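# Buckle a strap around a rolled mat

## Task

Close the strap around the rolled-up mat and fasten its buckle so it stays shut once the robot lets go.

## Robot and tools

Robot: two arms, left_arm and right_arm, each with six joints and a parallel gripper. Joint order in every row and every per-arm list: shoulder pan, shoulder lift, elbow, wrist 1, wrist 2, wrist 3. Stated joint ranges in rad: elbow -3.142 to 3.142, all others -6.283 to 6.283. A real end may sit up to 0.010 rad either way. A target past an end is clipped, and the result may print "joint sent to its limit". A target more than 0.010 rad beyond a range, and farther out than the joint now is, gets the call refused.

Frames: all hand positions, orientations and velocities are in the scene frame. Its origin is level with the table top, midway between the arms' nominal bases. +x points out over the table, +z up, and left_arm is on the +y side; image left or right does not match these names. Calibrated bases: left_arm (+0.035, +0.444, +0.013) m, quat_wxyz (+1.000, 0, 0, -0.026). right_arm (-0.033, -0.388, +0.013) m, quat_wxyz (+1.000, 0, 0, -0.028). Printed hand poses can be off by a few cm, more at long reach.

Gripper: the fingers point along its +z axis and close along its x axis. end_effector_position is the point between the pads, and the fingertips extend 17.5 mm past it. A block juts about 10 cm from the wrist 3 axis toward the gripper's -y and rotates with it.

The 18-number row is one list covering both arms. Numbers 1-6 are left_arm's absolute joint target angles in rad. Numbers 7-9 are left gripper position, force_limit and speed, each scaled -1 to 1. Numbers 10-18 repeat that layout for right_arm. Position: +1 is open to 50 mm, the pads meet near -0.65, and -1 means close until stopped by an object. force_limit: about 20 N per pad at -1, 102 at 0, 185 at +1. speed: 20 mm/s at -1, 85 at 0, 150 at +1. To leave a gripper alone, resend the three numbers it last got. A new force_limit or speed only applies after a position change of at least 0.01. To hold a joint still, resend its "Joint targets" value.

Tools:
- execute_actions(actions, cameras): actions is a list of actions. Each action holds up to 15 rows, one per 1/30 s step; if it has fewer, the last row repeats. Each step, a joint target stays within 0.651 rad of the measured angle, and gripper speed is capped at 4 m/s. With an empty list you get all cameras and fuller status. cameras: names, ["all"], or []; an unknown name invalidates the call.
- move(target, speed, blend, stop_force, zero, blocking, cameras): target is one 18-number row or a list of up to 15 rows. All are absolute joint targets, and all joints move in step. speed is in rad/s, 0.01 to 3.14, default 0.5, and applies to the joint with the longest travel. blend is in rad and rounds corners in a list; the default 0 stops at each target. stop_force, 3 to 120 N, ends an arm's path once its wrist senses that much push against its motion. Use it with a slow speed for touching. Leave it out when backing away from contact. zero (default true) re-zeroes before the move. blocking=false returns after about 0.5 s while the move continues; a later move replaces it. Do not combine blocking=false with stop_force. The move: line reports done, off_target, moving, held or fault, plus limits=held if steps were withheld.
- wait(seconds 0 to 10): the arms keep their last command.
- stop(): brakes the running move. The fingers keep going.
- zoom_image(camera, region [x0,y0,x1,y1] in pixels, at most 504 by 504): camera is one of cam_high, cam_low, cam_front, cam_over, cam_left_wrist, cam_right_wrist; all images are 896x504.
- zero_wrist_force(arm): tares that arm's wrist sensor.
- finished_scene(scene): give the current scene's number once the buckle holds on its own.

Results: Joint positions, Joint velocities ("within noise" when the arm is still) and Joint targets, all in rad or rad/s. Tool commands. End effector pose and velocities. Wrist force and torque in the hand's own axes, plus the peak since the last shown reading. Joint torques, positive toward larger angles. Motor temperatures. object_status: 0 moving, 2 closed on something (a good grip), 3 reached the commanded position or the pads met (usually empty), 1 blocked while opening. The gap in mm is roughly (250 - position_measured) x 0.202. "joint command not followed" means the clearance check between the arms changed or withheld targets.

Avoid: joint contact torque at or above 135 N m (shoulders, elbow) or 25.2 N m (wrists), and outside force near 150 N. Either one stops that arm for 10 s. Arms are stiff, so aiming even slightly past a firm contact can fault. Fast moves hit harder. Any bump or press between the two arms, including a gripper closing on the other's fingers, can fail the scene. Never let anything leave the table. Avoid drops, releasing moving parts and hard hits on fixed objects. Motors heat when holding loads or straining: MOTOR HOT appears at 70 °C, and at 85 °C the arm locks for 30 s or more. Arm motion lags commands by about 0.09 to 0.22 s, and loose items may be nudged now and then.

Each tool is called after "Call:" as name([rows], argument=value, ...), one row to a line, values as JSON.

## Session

Call:
execute_actions(actions=[])

Call:
zoom_image(camera="cam_over", region=[230, 20, 590, 222])

Call:
zoom_image(camera="cam_front", region=[200, 120, 620, 356])

Scene clock: 0.00 s.
left_arm: end_effector_position=(+0.6102, +0.1454, +0.1192) position_measured=3 object_status=3 end_effector_quat_wxyz=(-0.133, -0.562, +0.665, -0.473) | right_arm: end_effector_position=(+0.6689, -0.1292, +0.3927) position_measured=3 object_status=3 end_effector_quat_wxyz=(+0.221, -0.465, +0.790, +0.335)
Joint positions: left_arm=[-0.419 -0.971 2.084 -3.596 -2.133 2.556] | right_arm=[3.49 -2.054 -1.132 -1.177 2.335 -2.202]
Joint velocities: within noise
Joint torques (N m): no reading
Motor temperatures (°C): left_arm=[25 27 25 32 33 32] | right_arm=[29 28 24 29 38 32]
Wrist force (N): no reading
Wrist torque (N m): no reading
Wrist force, peak (N): no reading
Joint targets: left_arm=[-0.419 -0.971 2.084 -3.596 -2.133 2.556] | right_arm=[3.490 -2.054 -1.132 -1.177 2.335 -2.202]
Tool commands: left_gripper/position=+1.0 left_gripper/force_limit=+1.0 left_gripper/speed=+1.0 right_gripper/position=+1.0 right_gripper/force_limit=+1.0 right_gripper/speed=+1.0

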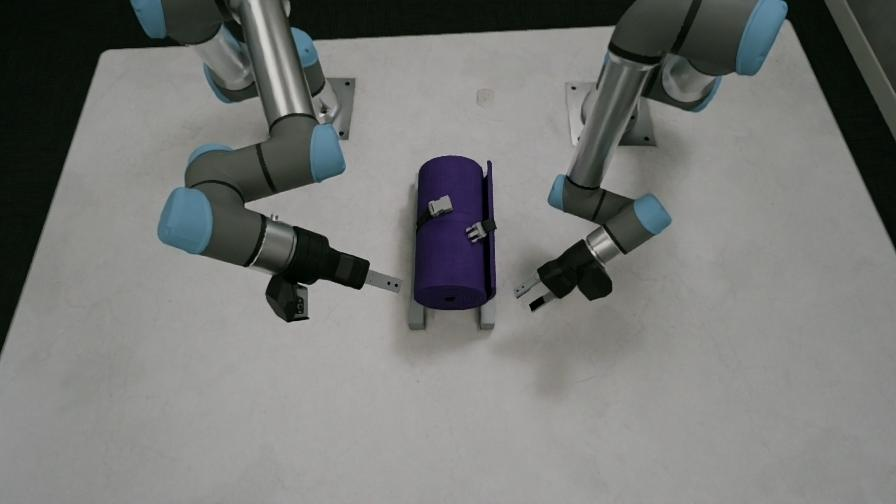

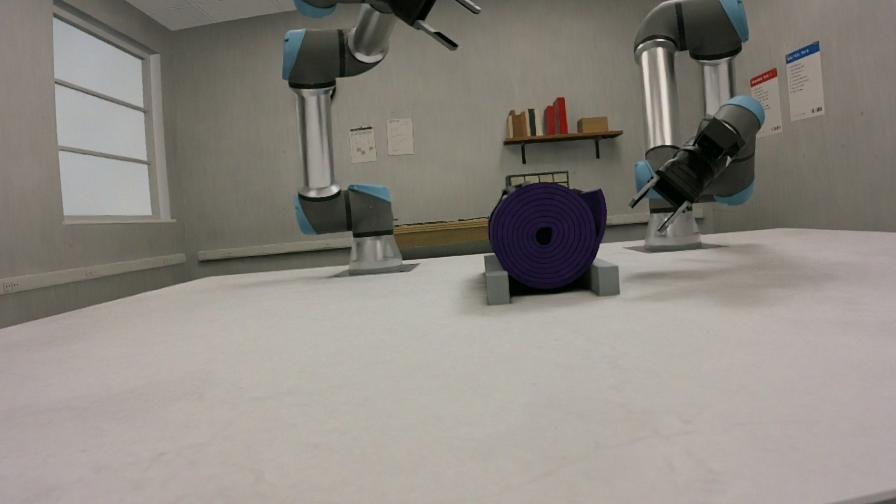

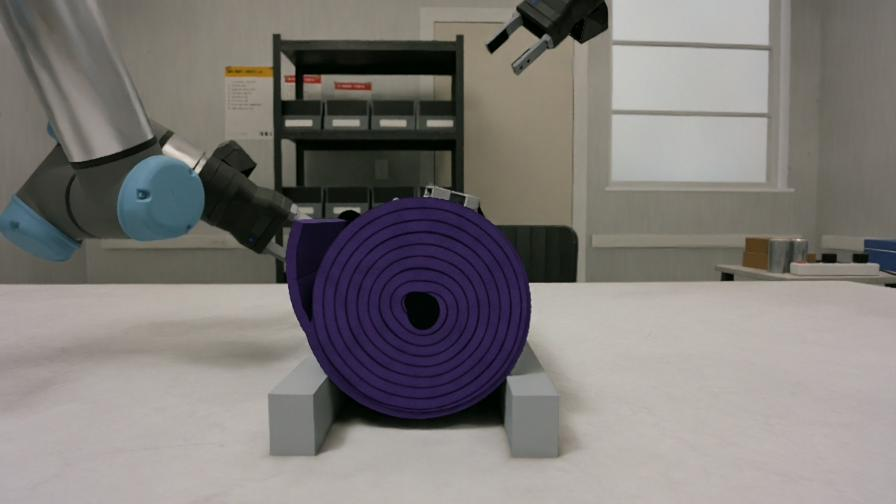

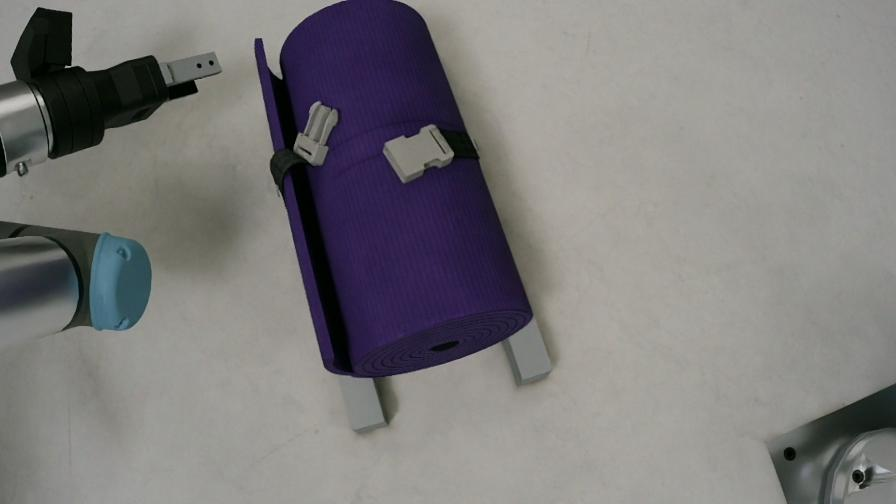

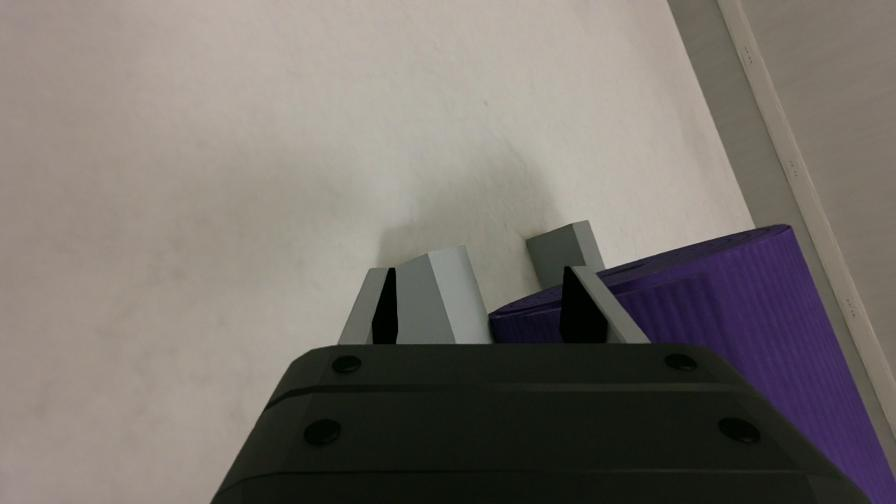

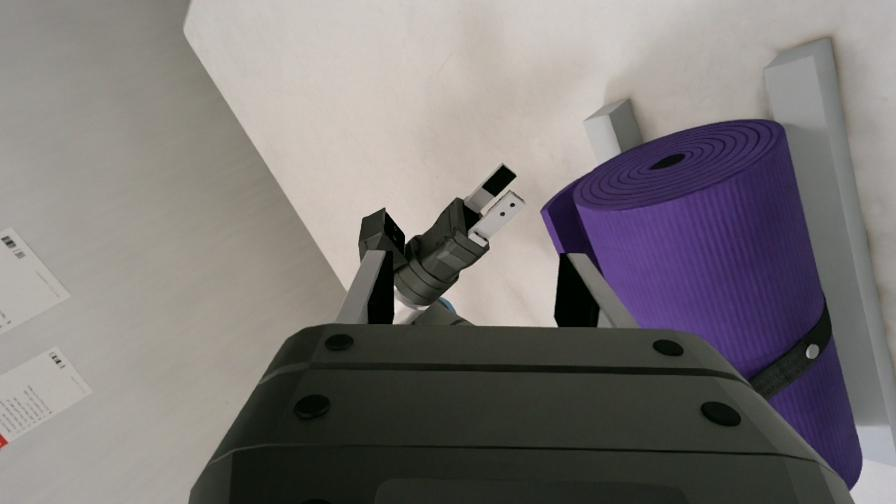

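Scaled by 1.400.

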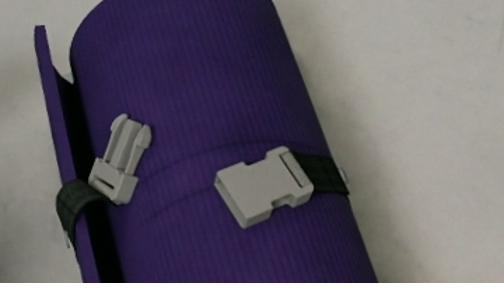

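Scaled by 1.200.

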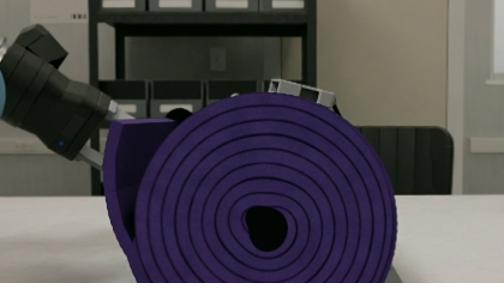

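Call:
zoom_image(camera="cam_over", region=[260, 80, 340, 210])

Call:
zoom_image(camera="cam_front", region=[260, 170, 510, 310])

Call:
zoom_image(camera="cam_high", region=[400, 145, 510, 320])

Call:
zoom_image(camera="cam_low", region=[470, 160, 640, 310])

Scaled by 3.877.

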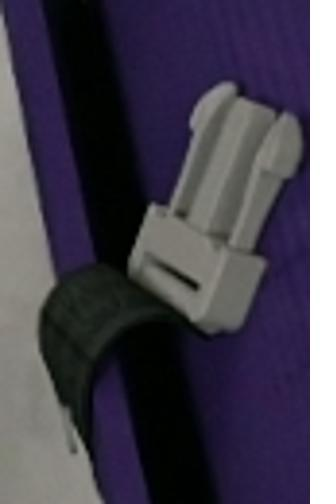

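Scaled by 2.016.

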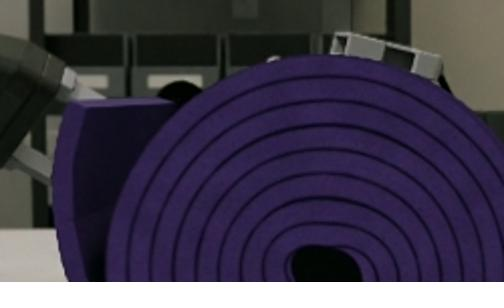

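Scaled by 2.880.

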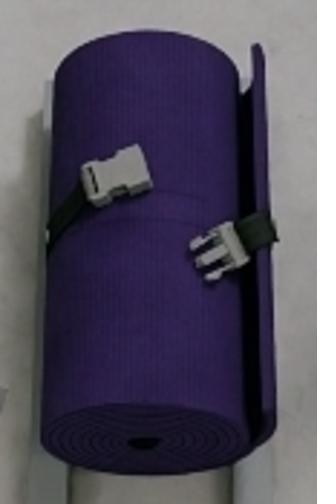

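Scaled by 2.965.

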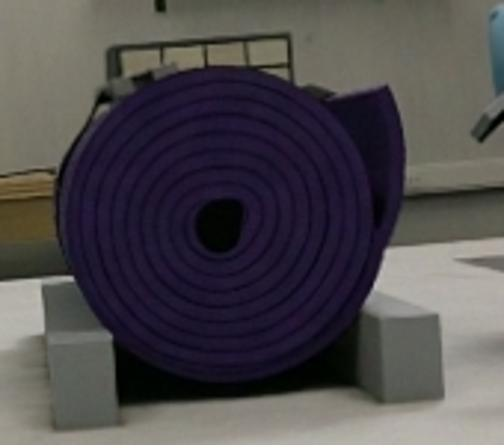

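Call:
move([
  [-0.30,-1.35,2.08,-3.4,-2.3,2.9,1,1,1,3.65,-1.75,-1.7,-0.75,2.2,-1.4,1,1,1],
  [-0.3568,-1.2915,2.340,-3.4848,-2.6447,3.784,1,1,1,3.8084,-1.5625,-2.1331,-0.5156,2.0801,-0.7273,1,1,1],
], speed=0.6, blend=0.15, cameras=["all"])

Scene clock: 73.63 s.
left_arm: end_effector_position=(+0.4304, +0.1695, +0.2396) position_measured=3 object_status=3 end_effector_quat_wxyz=(-0.005, +0.007, +0.809, -0.588) | right_arm: end_effector_position=(+0.4018, -0.0919, +0.2434) position_measured=3 object_status=3 end_effector_quat_wxyz=(+0.017, +0.047, +0.938, +0.342)
Joint positions: left_arm=[-0.357 -1.291 2.34 -3.485 -2.645 3.784] | right_arm=[3.808 -1.562 -2.133 -0.516 2.08 -0.727]
Joint torques (N m): left_arm=[10.47 -36.55 -16.58 -0.23 -0.81 2.11] | right_arm=[-8.01 10.34 22.29 3.2 3.48 0.98]
Wrist force (N): left_arm=[-0.2 1.2 0.0] | right_arm=[0.2 -0.1 0.1]
Wrist torque (N m): left_arm=[0.27 0.07 0.10] | right_arm=[-0.12 0.05 -0.54]
Wrist force, peak (N): left_arm=[-1.1 0.9 1.5] | right_arm=[1.4 -1.0 0.4]
Joint targets: left_arm=[-0.357 -1.292 2.340 -3.485 -2.645 3.784] | right_arm=[3.808 -1.563 -2.133 -0.516 2.080 -0.727]
move: done

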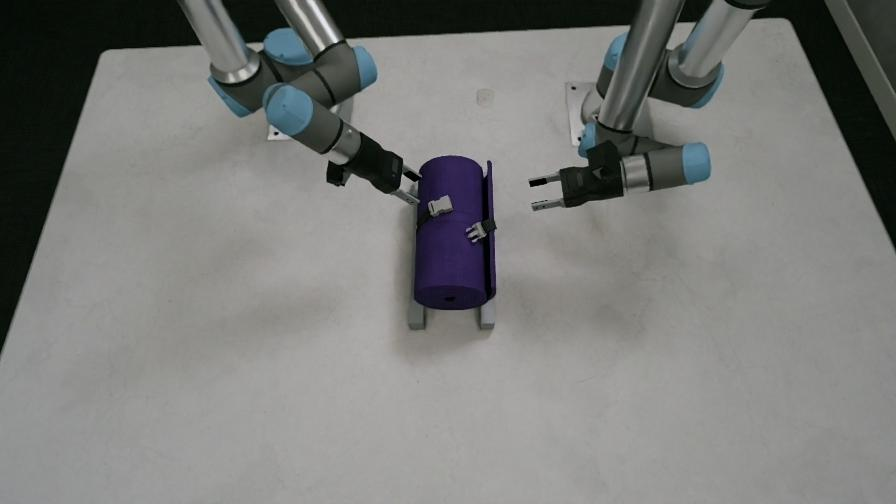

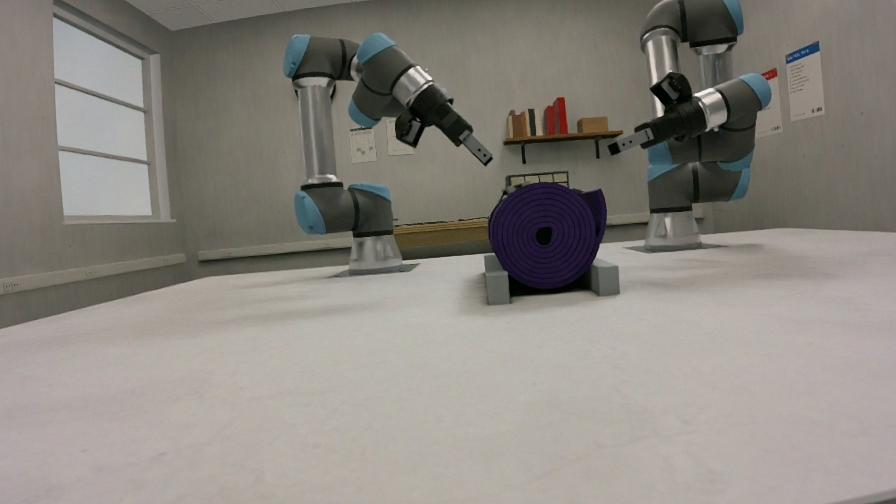

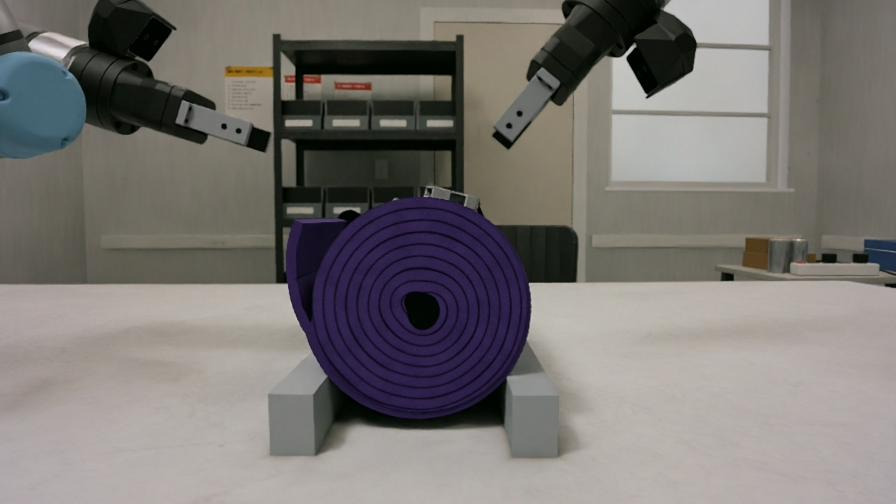

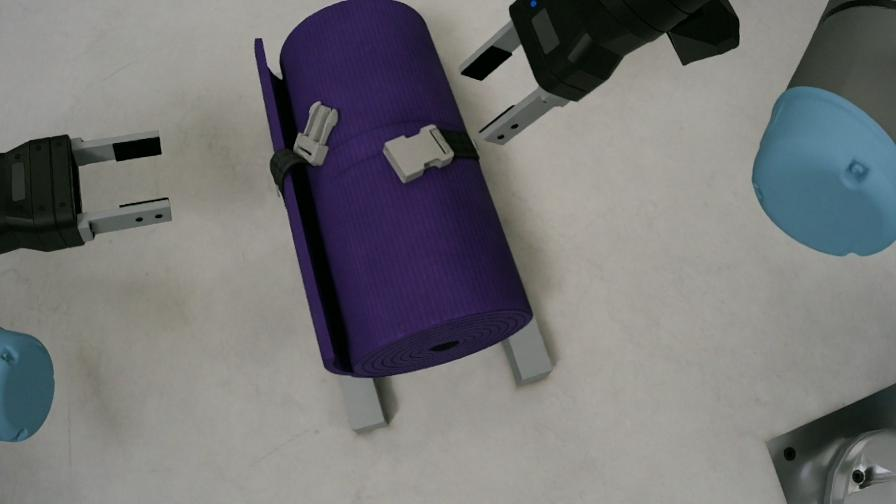

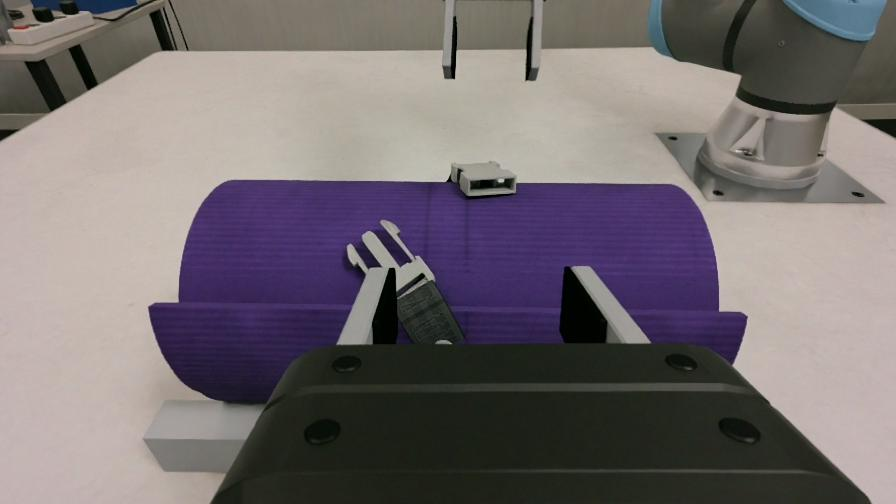

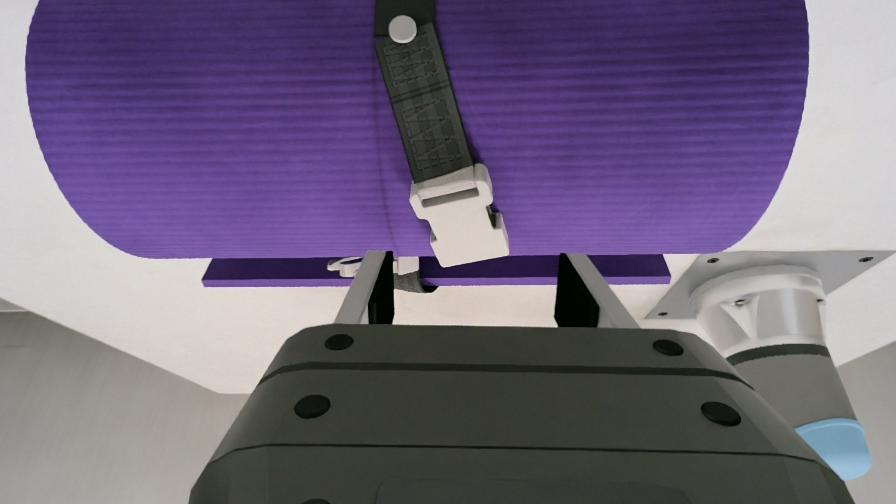

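Call:
move(target=[-0.8147,-1.1051,2.627,-4.442,-1.7778,2.766,1,1,1,3.8084,-1.5625,-2.1331,-0.5156,2.0801,-0.7273,1,1,1], speed=0.5, cameras=["cam_left_wrist","cam_over","cam_front"])

Call:
zoom_image(camera="cam_left_wrist", region=[380, 160, 600, 340])

Scene clock: 134.07 s.
left_arm: end_effector_position=(+0.4065, +0.1301, +0.2047) position_measured=3 object_status=3 end_effector_quat_wxyz=(+0.022, -0.344, +0.700, -0.626) | right_arm: end_effector_position=(+0.4018, -0.0920, +0.2434) position_measured=3 object_status=3 end_effector_quat_wxyz=(+0.017, +0.047, +0.938, +0.342)
Joint positions: left_arm=[-0.815 -1.105 2.627 -4.442 -1.778 2.766] | right_arm=[3.808 -1.563 -2.133 -0.516 2.08 -0.727]
Joint torques (N m): left_arm=[5.76 -34.38 -8.9 -4.13 1.57 -1.47] | right_arm=[-7.3 10.33 14.52 5.08 3.33 0.93]
Wrist force (N): left_arm=[0.1 0.7 0.1] | right_arm=[0.1 0.0 0.0]
Wrist torque (N m): left_arm=[0.13 0.06 -0.01] | right_arm=[-0.11 0.07 -0.54]
Wrist force, peak (N): left_arm=[-0.1 1.5 0.3] | right_arm=[0.4 -0.4 0.0]
Joint targets: left_arm=[-0.815 -1.105 2.627 -4.442 -1.778 2.766] | right_arm=[3.808 -1.562 -2.133 -0.516 2.080 -0.727]
move: done
Images, in order (width x height): cam_front 896x504, cam_over 896x504, cam_left_wrist 896x504.

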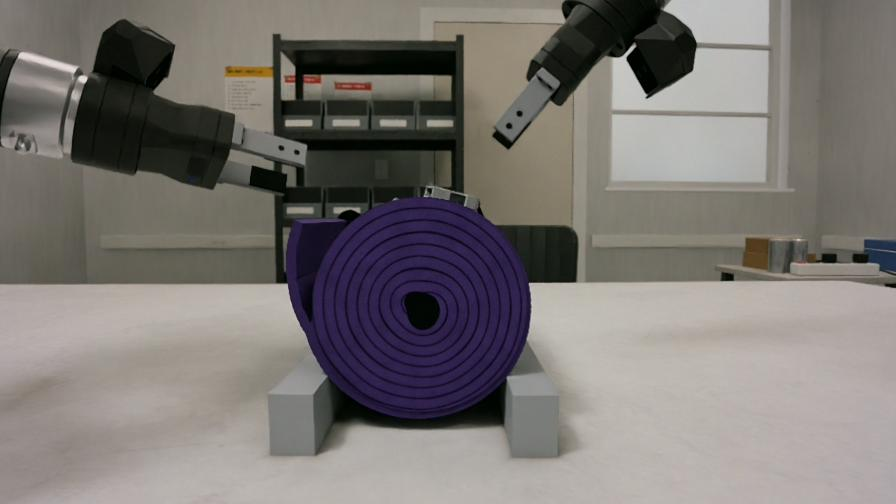

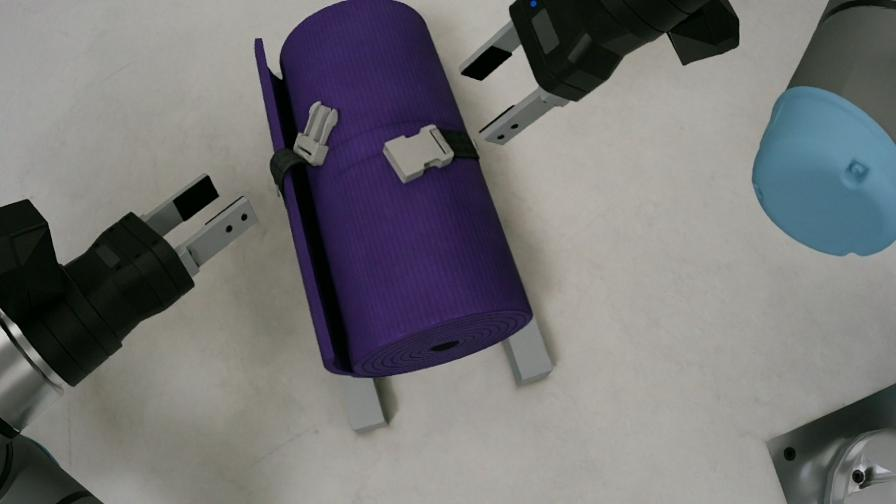

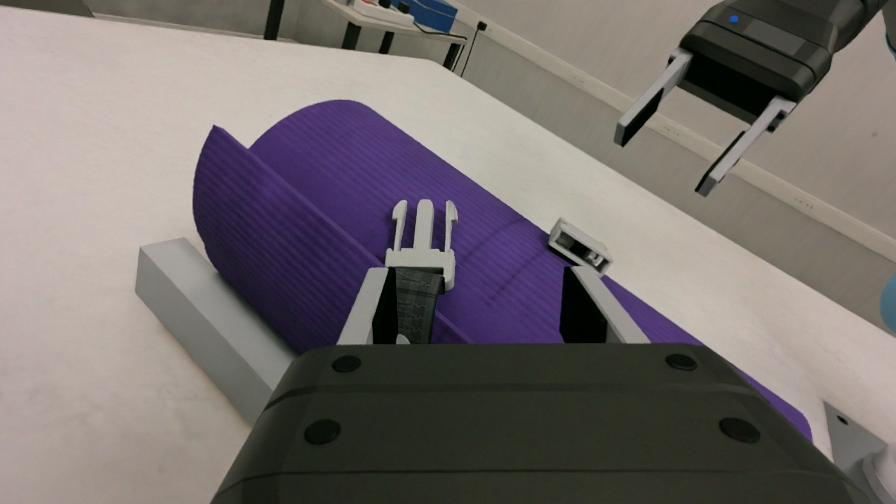

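Scaled by 2.291.

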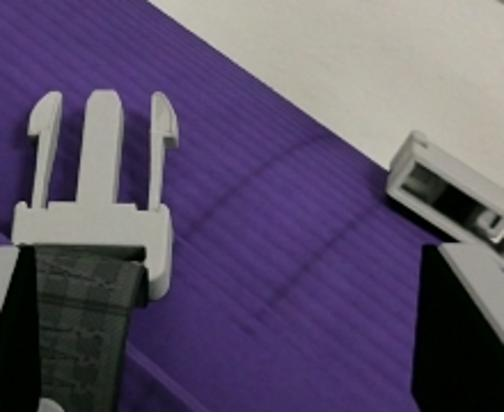

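Call:
move(target=[-0.766,-0.9882,2.4868,-4.4159,-1.8251,2.777,1,-1,-1,3.8084,-1.5625,-2.1331,-0.5156,2.0801,-0.7273,1,-1,-1], speed=0.3, cameras=["cam_left_wrist","cam_over","cam_front"])

Call:
zoom_image(camera="cam_left_wrist", region=[300, 160, 600, 360])

Call:
zoom_image(camera="cam_over", region=[180, 80, 380, 260])

Scene clock: 169.80 s.
left_arm: end_effector_position=(+0.4465, +0.1044, +0.1803) position_measured=3 object_status=3 end_effector_quat_wxyz=(+0.022, -0.344, +0.700, -0.626) | right_arm: end_effector_position=(+0.4018, -0.0920, +0.2434) position_measured=3 object_status=3 end_effector_quat_wxyz=(+0.017, +0.047, +0.938, +0.342)
Joint positions: left_arm=[-0.766 -0.988 2.487 -4.416 -1.825 2.777] | right_arm=[3.808 -1.563 -2.133 -0.516 2.08 -0.727]
Joint torques (N m): left_arm=[-8.77 -31.61 -7.52 -5.5 1.9 -2.16] | right_arm=[-7.35 9.98 13.54 5.17 3.27 0.79]
Wrist force (N): left_arm=[0.2 1.0 -0.2] | right_arm=[0.3 -0.1 -0.1]
Wrist torque (N m): left_arm=[0.17 0.05 0.00] | right_arm=[-0.12 0.04 -0.54]
Wrist force, peak (N): left_arm=[-1.0 1.3 1.4] | right_arm=[0.5 -0.2 0.1]
Joint targets: left_arm=[-0.766 -0.988 2.487 -4.416 -1.825 2.777] | right_arm=[3.808 -1.562 -2.133 -0.516 2.080 -0.727]
move: done
Images, in order (width x height): cam_front 896x504, cam_over 896x504, cam_left_wrist 896x504.

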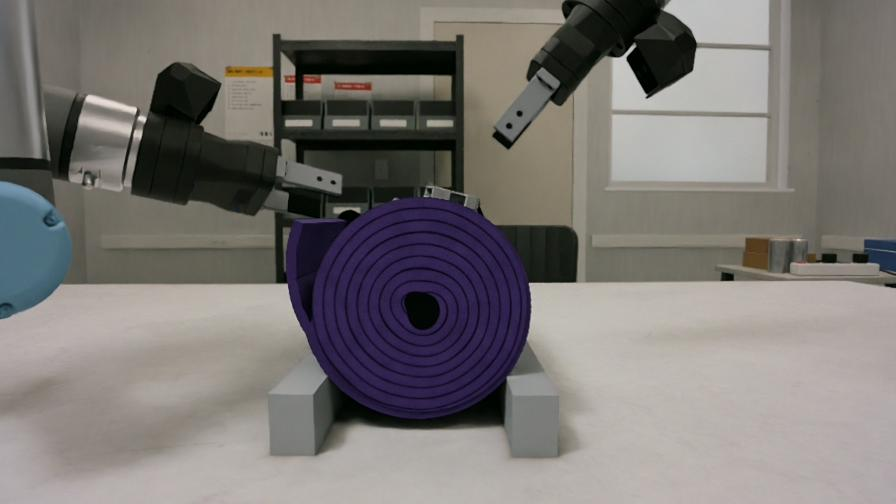

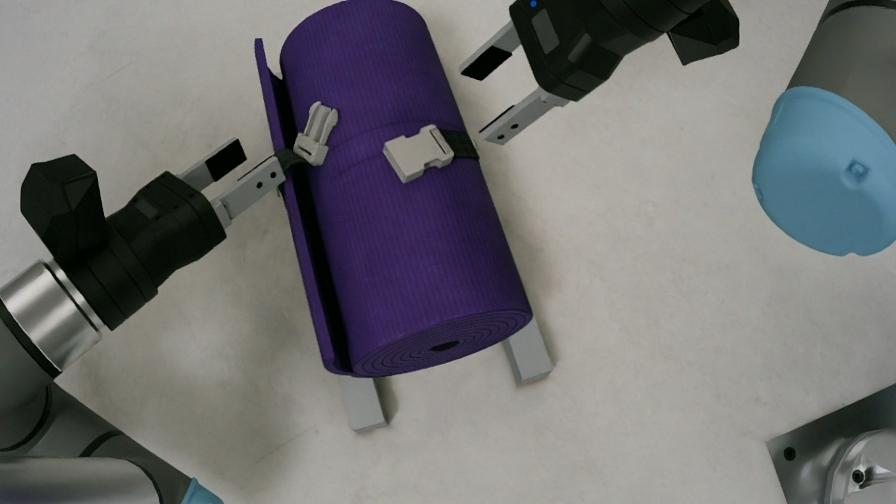

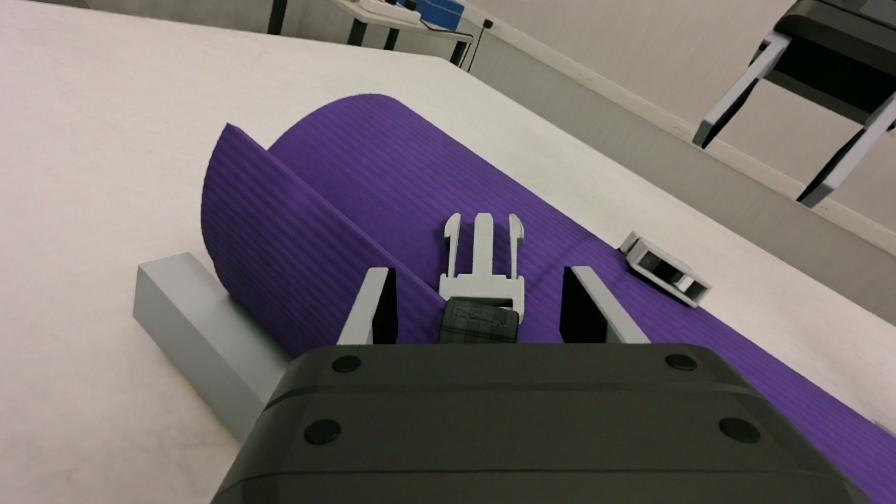

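Scaled by 1.680.

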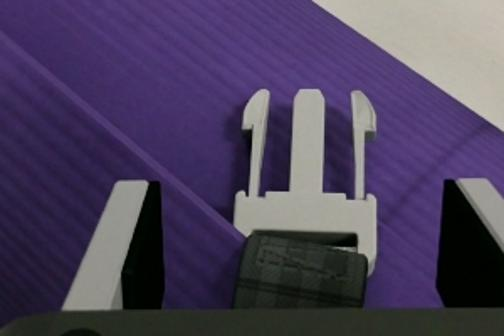

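Scaled by 2.520.

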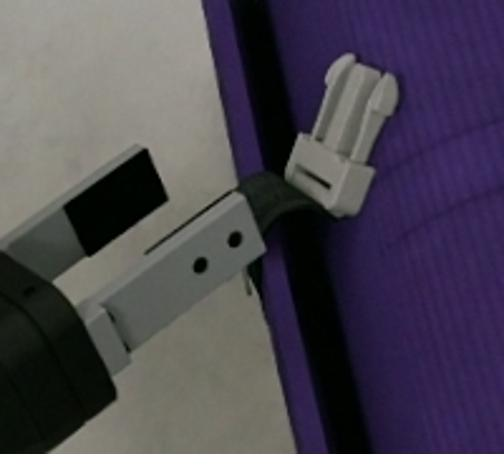

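Call:
move(target=[-0.8023,-0.9360,2.3765,-4.3598,-1.7894,2.7684,1,-1,-1,3.8084,-1.5625,-2.1331,-0.5156,2.0801,-0.7273,1,-1,-1], speed=0.06, stop_force=6, cameras=["cam_left_wrist","cam_over","cam_front"])

Call:
zoom_image(camera="cam_left_wrist", region=[300, 160, 600, 360])

Call:
zoom_image(camera="cam_over", region=[180, 80, 380, 260])

Call:
zoom_image(camera="cam_front", region=[280, 140, 500, 264])

Scene clock: 186.57 s.
left_arm: end_effector_position=(+0.4675, +0.0659, +0.1707) position_measured=3 object_status=3 end_effector_quat_wxyz=(+0.022, -0.344, +0.699, -0.626) | right_arm: end_effector_position=(+0.4018, -0.0920, +0.2434) position_measured=3 object_status=3 end_effector_quat_wxyz=(+0.017, +0.047, +0.938, +0.342)
Joint positions: left_arm=[-0.8 -0.939 2.384 -4.363 -1.792 2.769] | right_arm=[3.808 -1.563 -2.133 -0.516 2.08 -0.727]
Joint torques (N m): left_arm=[9.5 -41.82 -12.52 -4.45 -2.41 2.49] | right_arm=[-7.29 10.55 14.11 5.09 3.09 0.63]
Wrist force (N): left_arm=[-0.5 -2.6 -3.6] | right_arm=[0.2 -0.1 0.0]
Wrist torque (N m): left_arm=[0.12 -0.04 0.20] | right_arm=[-0.12 0.05 -0.54]
Wrist force, peak (N): left_arm=[1.6 -2.6 -11.3] | right_arm=[0.5 -0.3 0.0]
Joint targets: left_arm=[-0.800 -0.939 2.384 -4.363 -1.792 2.769] | right_arm=[3.808 -1.562 -2.133 -0.516 2.080 -0.727]
move: contact (left_arm)
Images, in order (width x height): cam_front 896x504, cam_over 896x504, cam_left_wrist 896x504.

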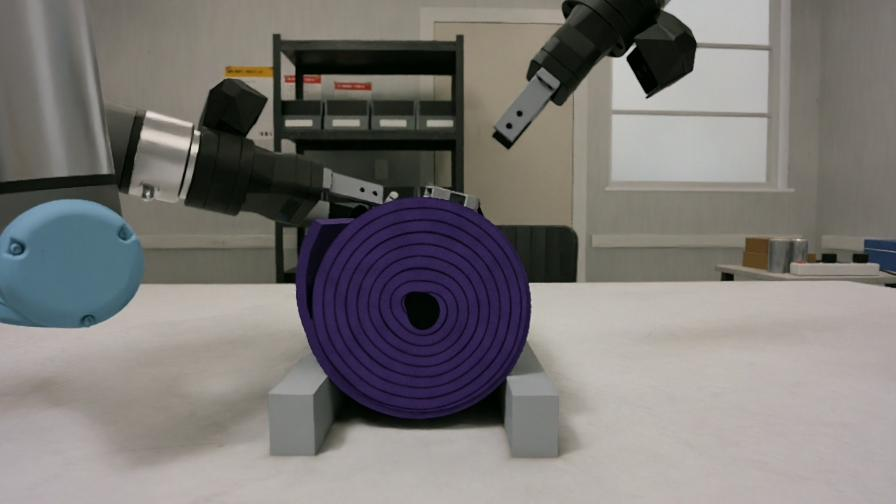

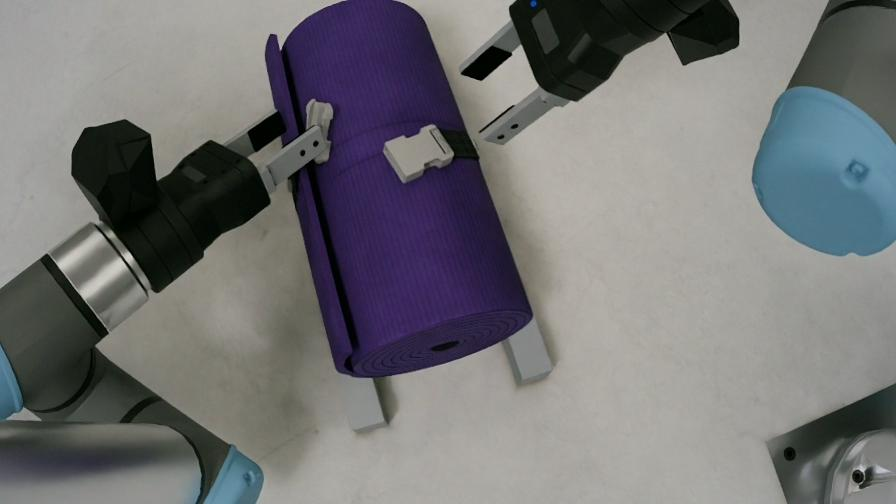

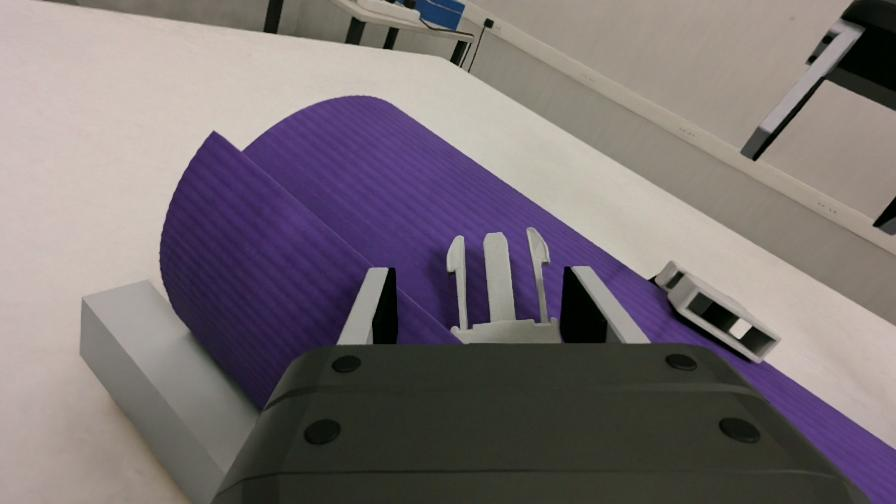

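Scaled by 1.680.

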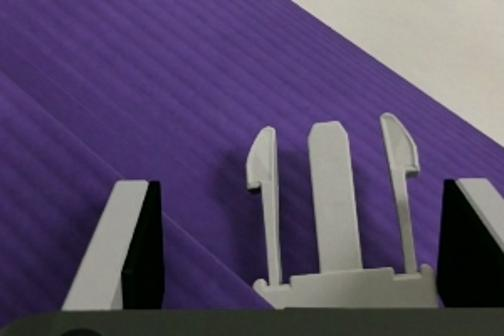

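Scaled by 2.520.

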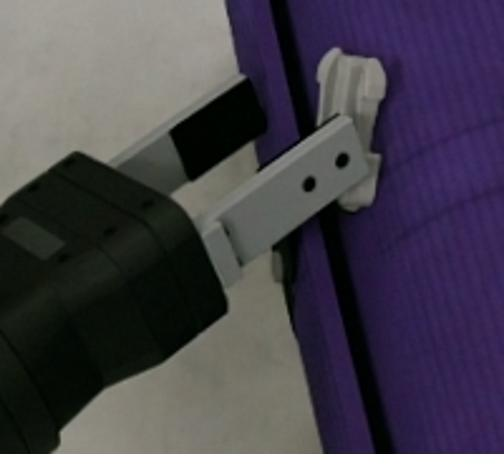

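Scaled by 2.291.

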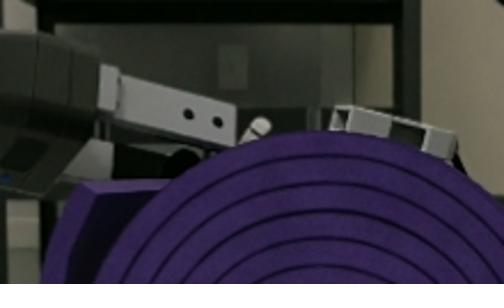

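Call:
move(target=[-0.766,-0.9882,2.4868,-4.4159,-1.8251,2.777,1,-1,-1,3.8084,-1.5625,-2.1331,-0.5156,2.0801,-0.7273,1,-1,-1], speed=0.15, cameras=["cam_left_wrist","cam_over"])

Call:
zoom_image(camera="cam_left_wrist", region=[300, 160, 600, 360])

Call:
zoom_image(camera="cam_over", region=[180, 80, 380, 260])

Scene clock: 206.20 s.
left_arm: end_effector_position=(+0.4465, +0.1044, +0.1805) position_measured=3 object_status=3 end_effector_quat_wxyz=(+0.022, -0.344, +0.699, -0.626) end_effector_velocity=(+0.002, -0.001, -0.002) end_effector_angular_velocity=(+0.003, +0.002, +0.003) | right_arm: end_effector_position=(+0.4018, -0.0920, +0.2434) position_measured=3 object_status=3 end_effector_quat_wxyz=(+0.017, +0.047, +0.938, +0.342)
Joint positions: left_arm=[-0.766 -0.988 2.487 -4.416 -1.825 2.777] | right_arm=[3.808 -1.563 -2.133 -0.516 2.08 -0.727]
Joint velocities: left_arm=[-0.001 0.003 -0.003 0.003 0.005 0] | right_arm=[within noise]
Joint torques (N m): left_arm=[-8.4 -24.9 -12.19 -0.19 1.9 0.97] | right_arm=[-7.76 10.63 13.59 5.16 2.86 0.61]
Wrist force (N): left_arm=[0.1 0.8 -0.1] | right_arm=[0.2 -0.4 -0.1]
Wrist torque (N m): left_arm=[0.15 0.06 0.00] | right_arm=[-0.16 0.06 -0.53]
Wrist force, peak (N): left_arm=[0.0 -2.9 -4.1] | right_arm=[0.5 -0.3 0.0]
Joint targets: left_arm=[-0.766 -0.988 2.487 -4.416 -1.825 2.777] | right_arm=[3.808 -1.562 -2.133 -0.516 2.080 -0.727]
move: done
Images, in order (width x height): cam_over 896x504, cam_left_wrist 896x504.

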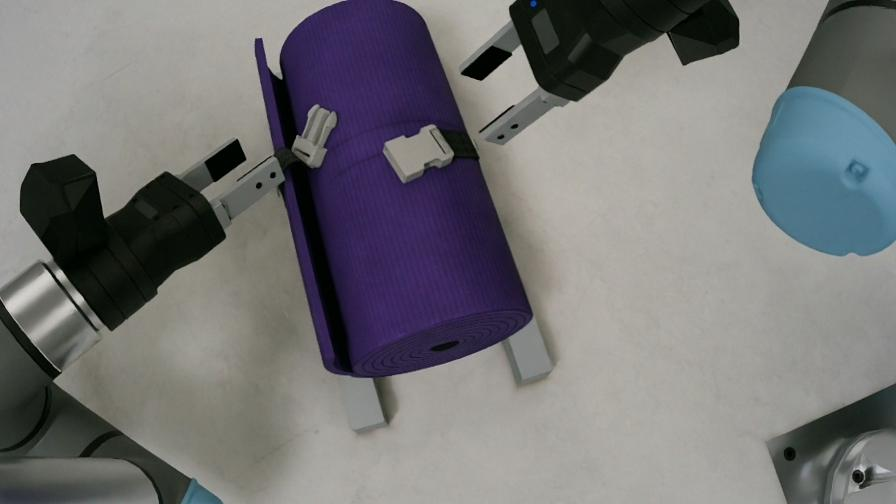

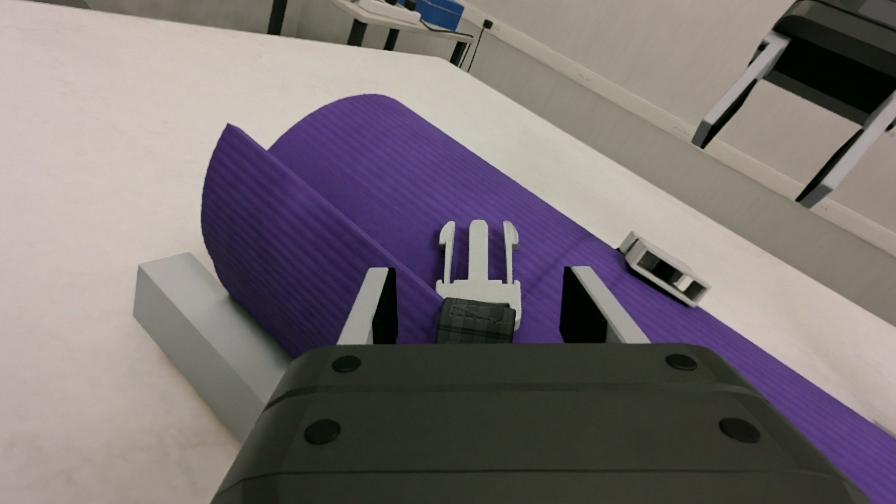

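Scaled by 1.680.

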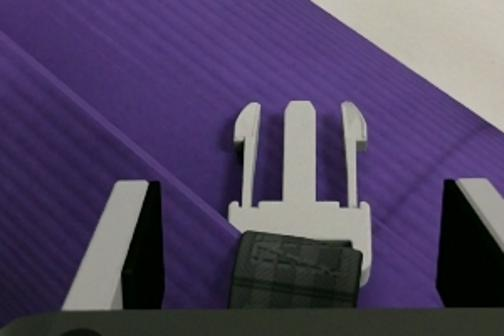

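Scaled by 2.520.

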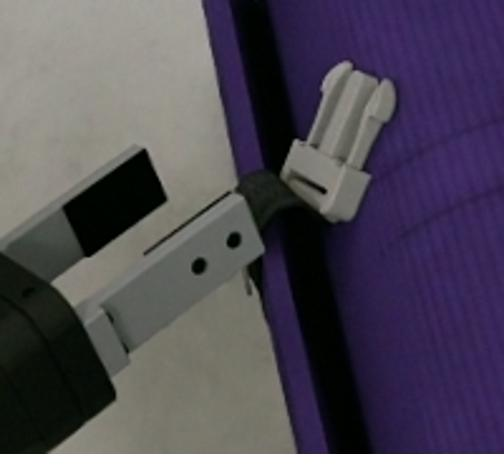

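Call:
move(target=[-0.8147,-1.1051,2.627,-4.442,-1.7778,2.766,1,-1,-1,4.0047,-2.3549,-0.7417,-2.0057,1.7191,-1.3688,1,-1,-1], speed=0.5, cameras=["cam_left_wrist","cam_over","cam_front","cam_right_wrist"])

Scene clock: 253.20 s.
left_arm: end_effector_position=(+0.4065, +0.1301, +0.2048) position_measured=3 object_status=3 end_effector_quat_wxyz=(+0.022, -0.344, +0.699, -0.626) | right_arm: end_effector_position=(+0.5105, +0.0423, +0.2188) position_measured=3 object_status=3 end_effector_quat_wxyz=(-0.204, -0.277, +0.938, -0.030)
Joint positions: left_arm=[-0.815 -1.105 2.627 -4.442 -1.778 2.766] | right_arm=[4.005 -2.355 -0.742 -2.005 1.719 -1.369]
Joint torques (N m): left_arm=[5.75 -19.59 -11.92 -3.8 -1.01 -2.05] | right_arm=[-8.26 56.83 28.05 0.76 2.91 0.5]
Wrist force (N): left_arm=[0.0 0.8 -0.2] | right_arm=[1.3 -0.4 -0.3]
Wrist torque (N m): left_arm=[0.15 0.08 0.12] | right_arm=[-0.15 -0.13 -0.46]
Wrist force, peak (N): left_arm=[0.2 1.2 0.0] | right_arm=[1.7 -1.9 -0.7]
Joint targets: left_arm=[-0.815 -1.105 2.627 -4.442 -1.778 2.766] | right_arm=[4.005 -2.355 -0.742 -2.006 1.719 -1.369]
move: done
Images, in order (width x height): cam_front 896x504, cam_over 896x504, cam_left_wrist 896x504, cam_right_wrist 896x504.

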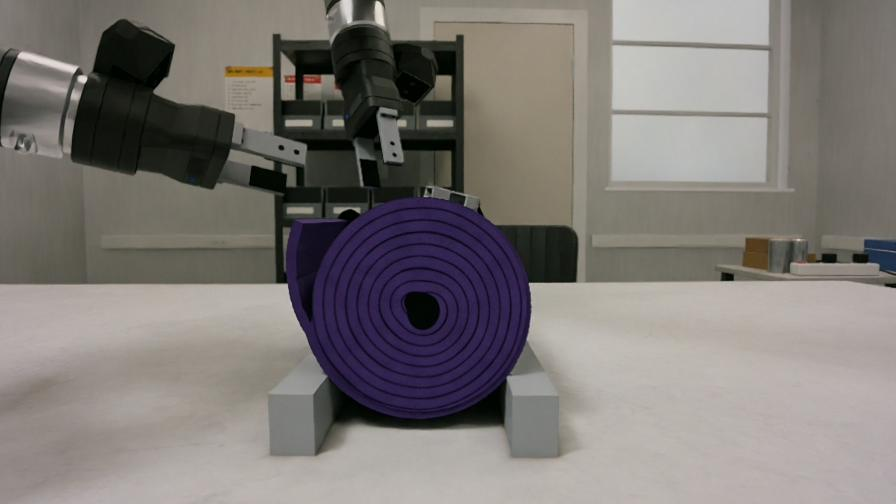

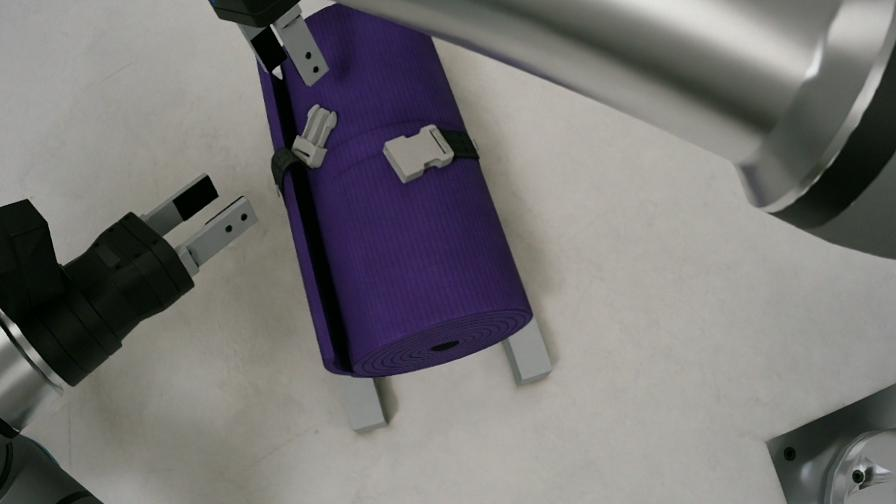

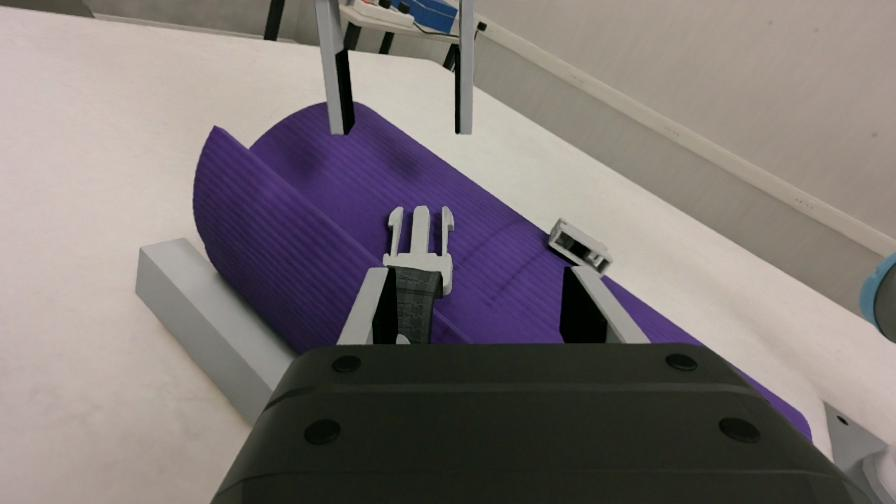

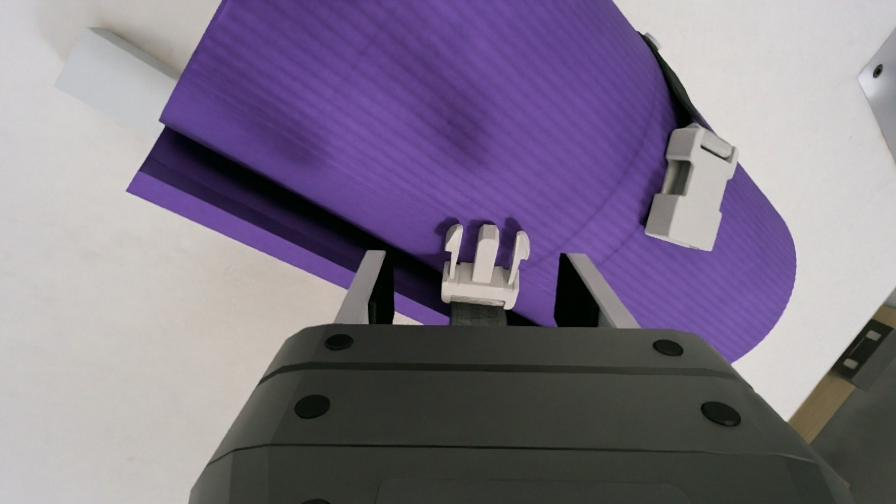

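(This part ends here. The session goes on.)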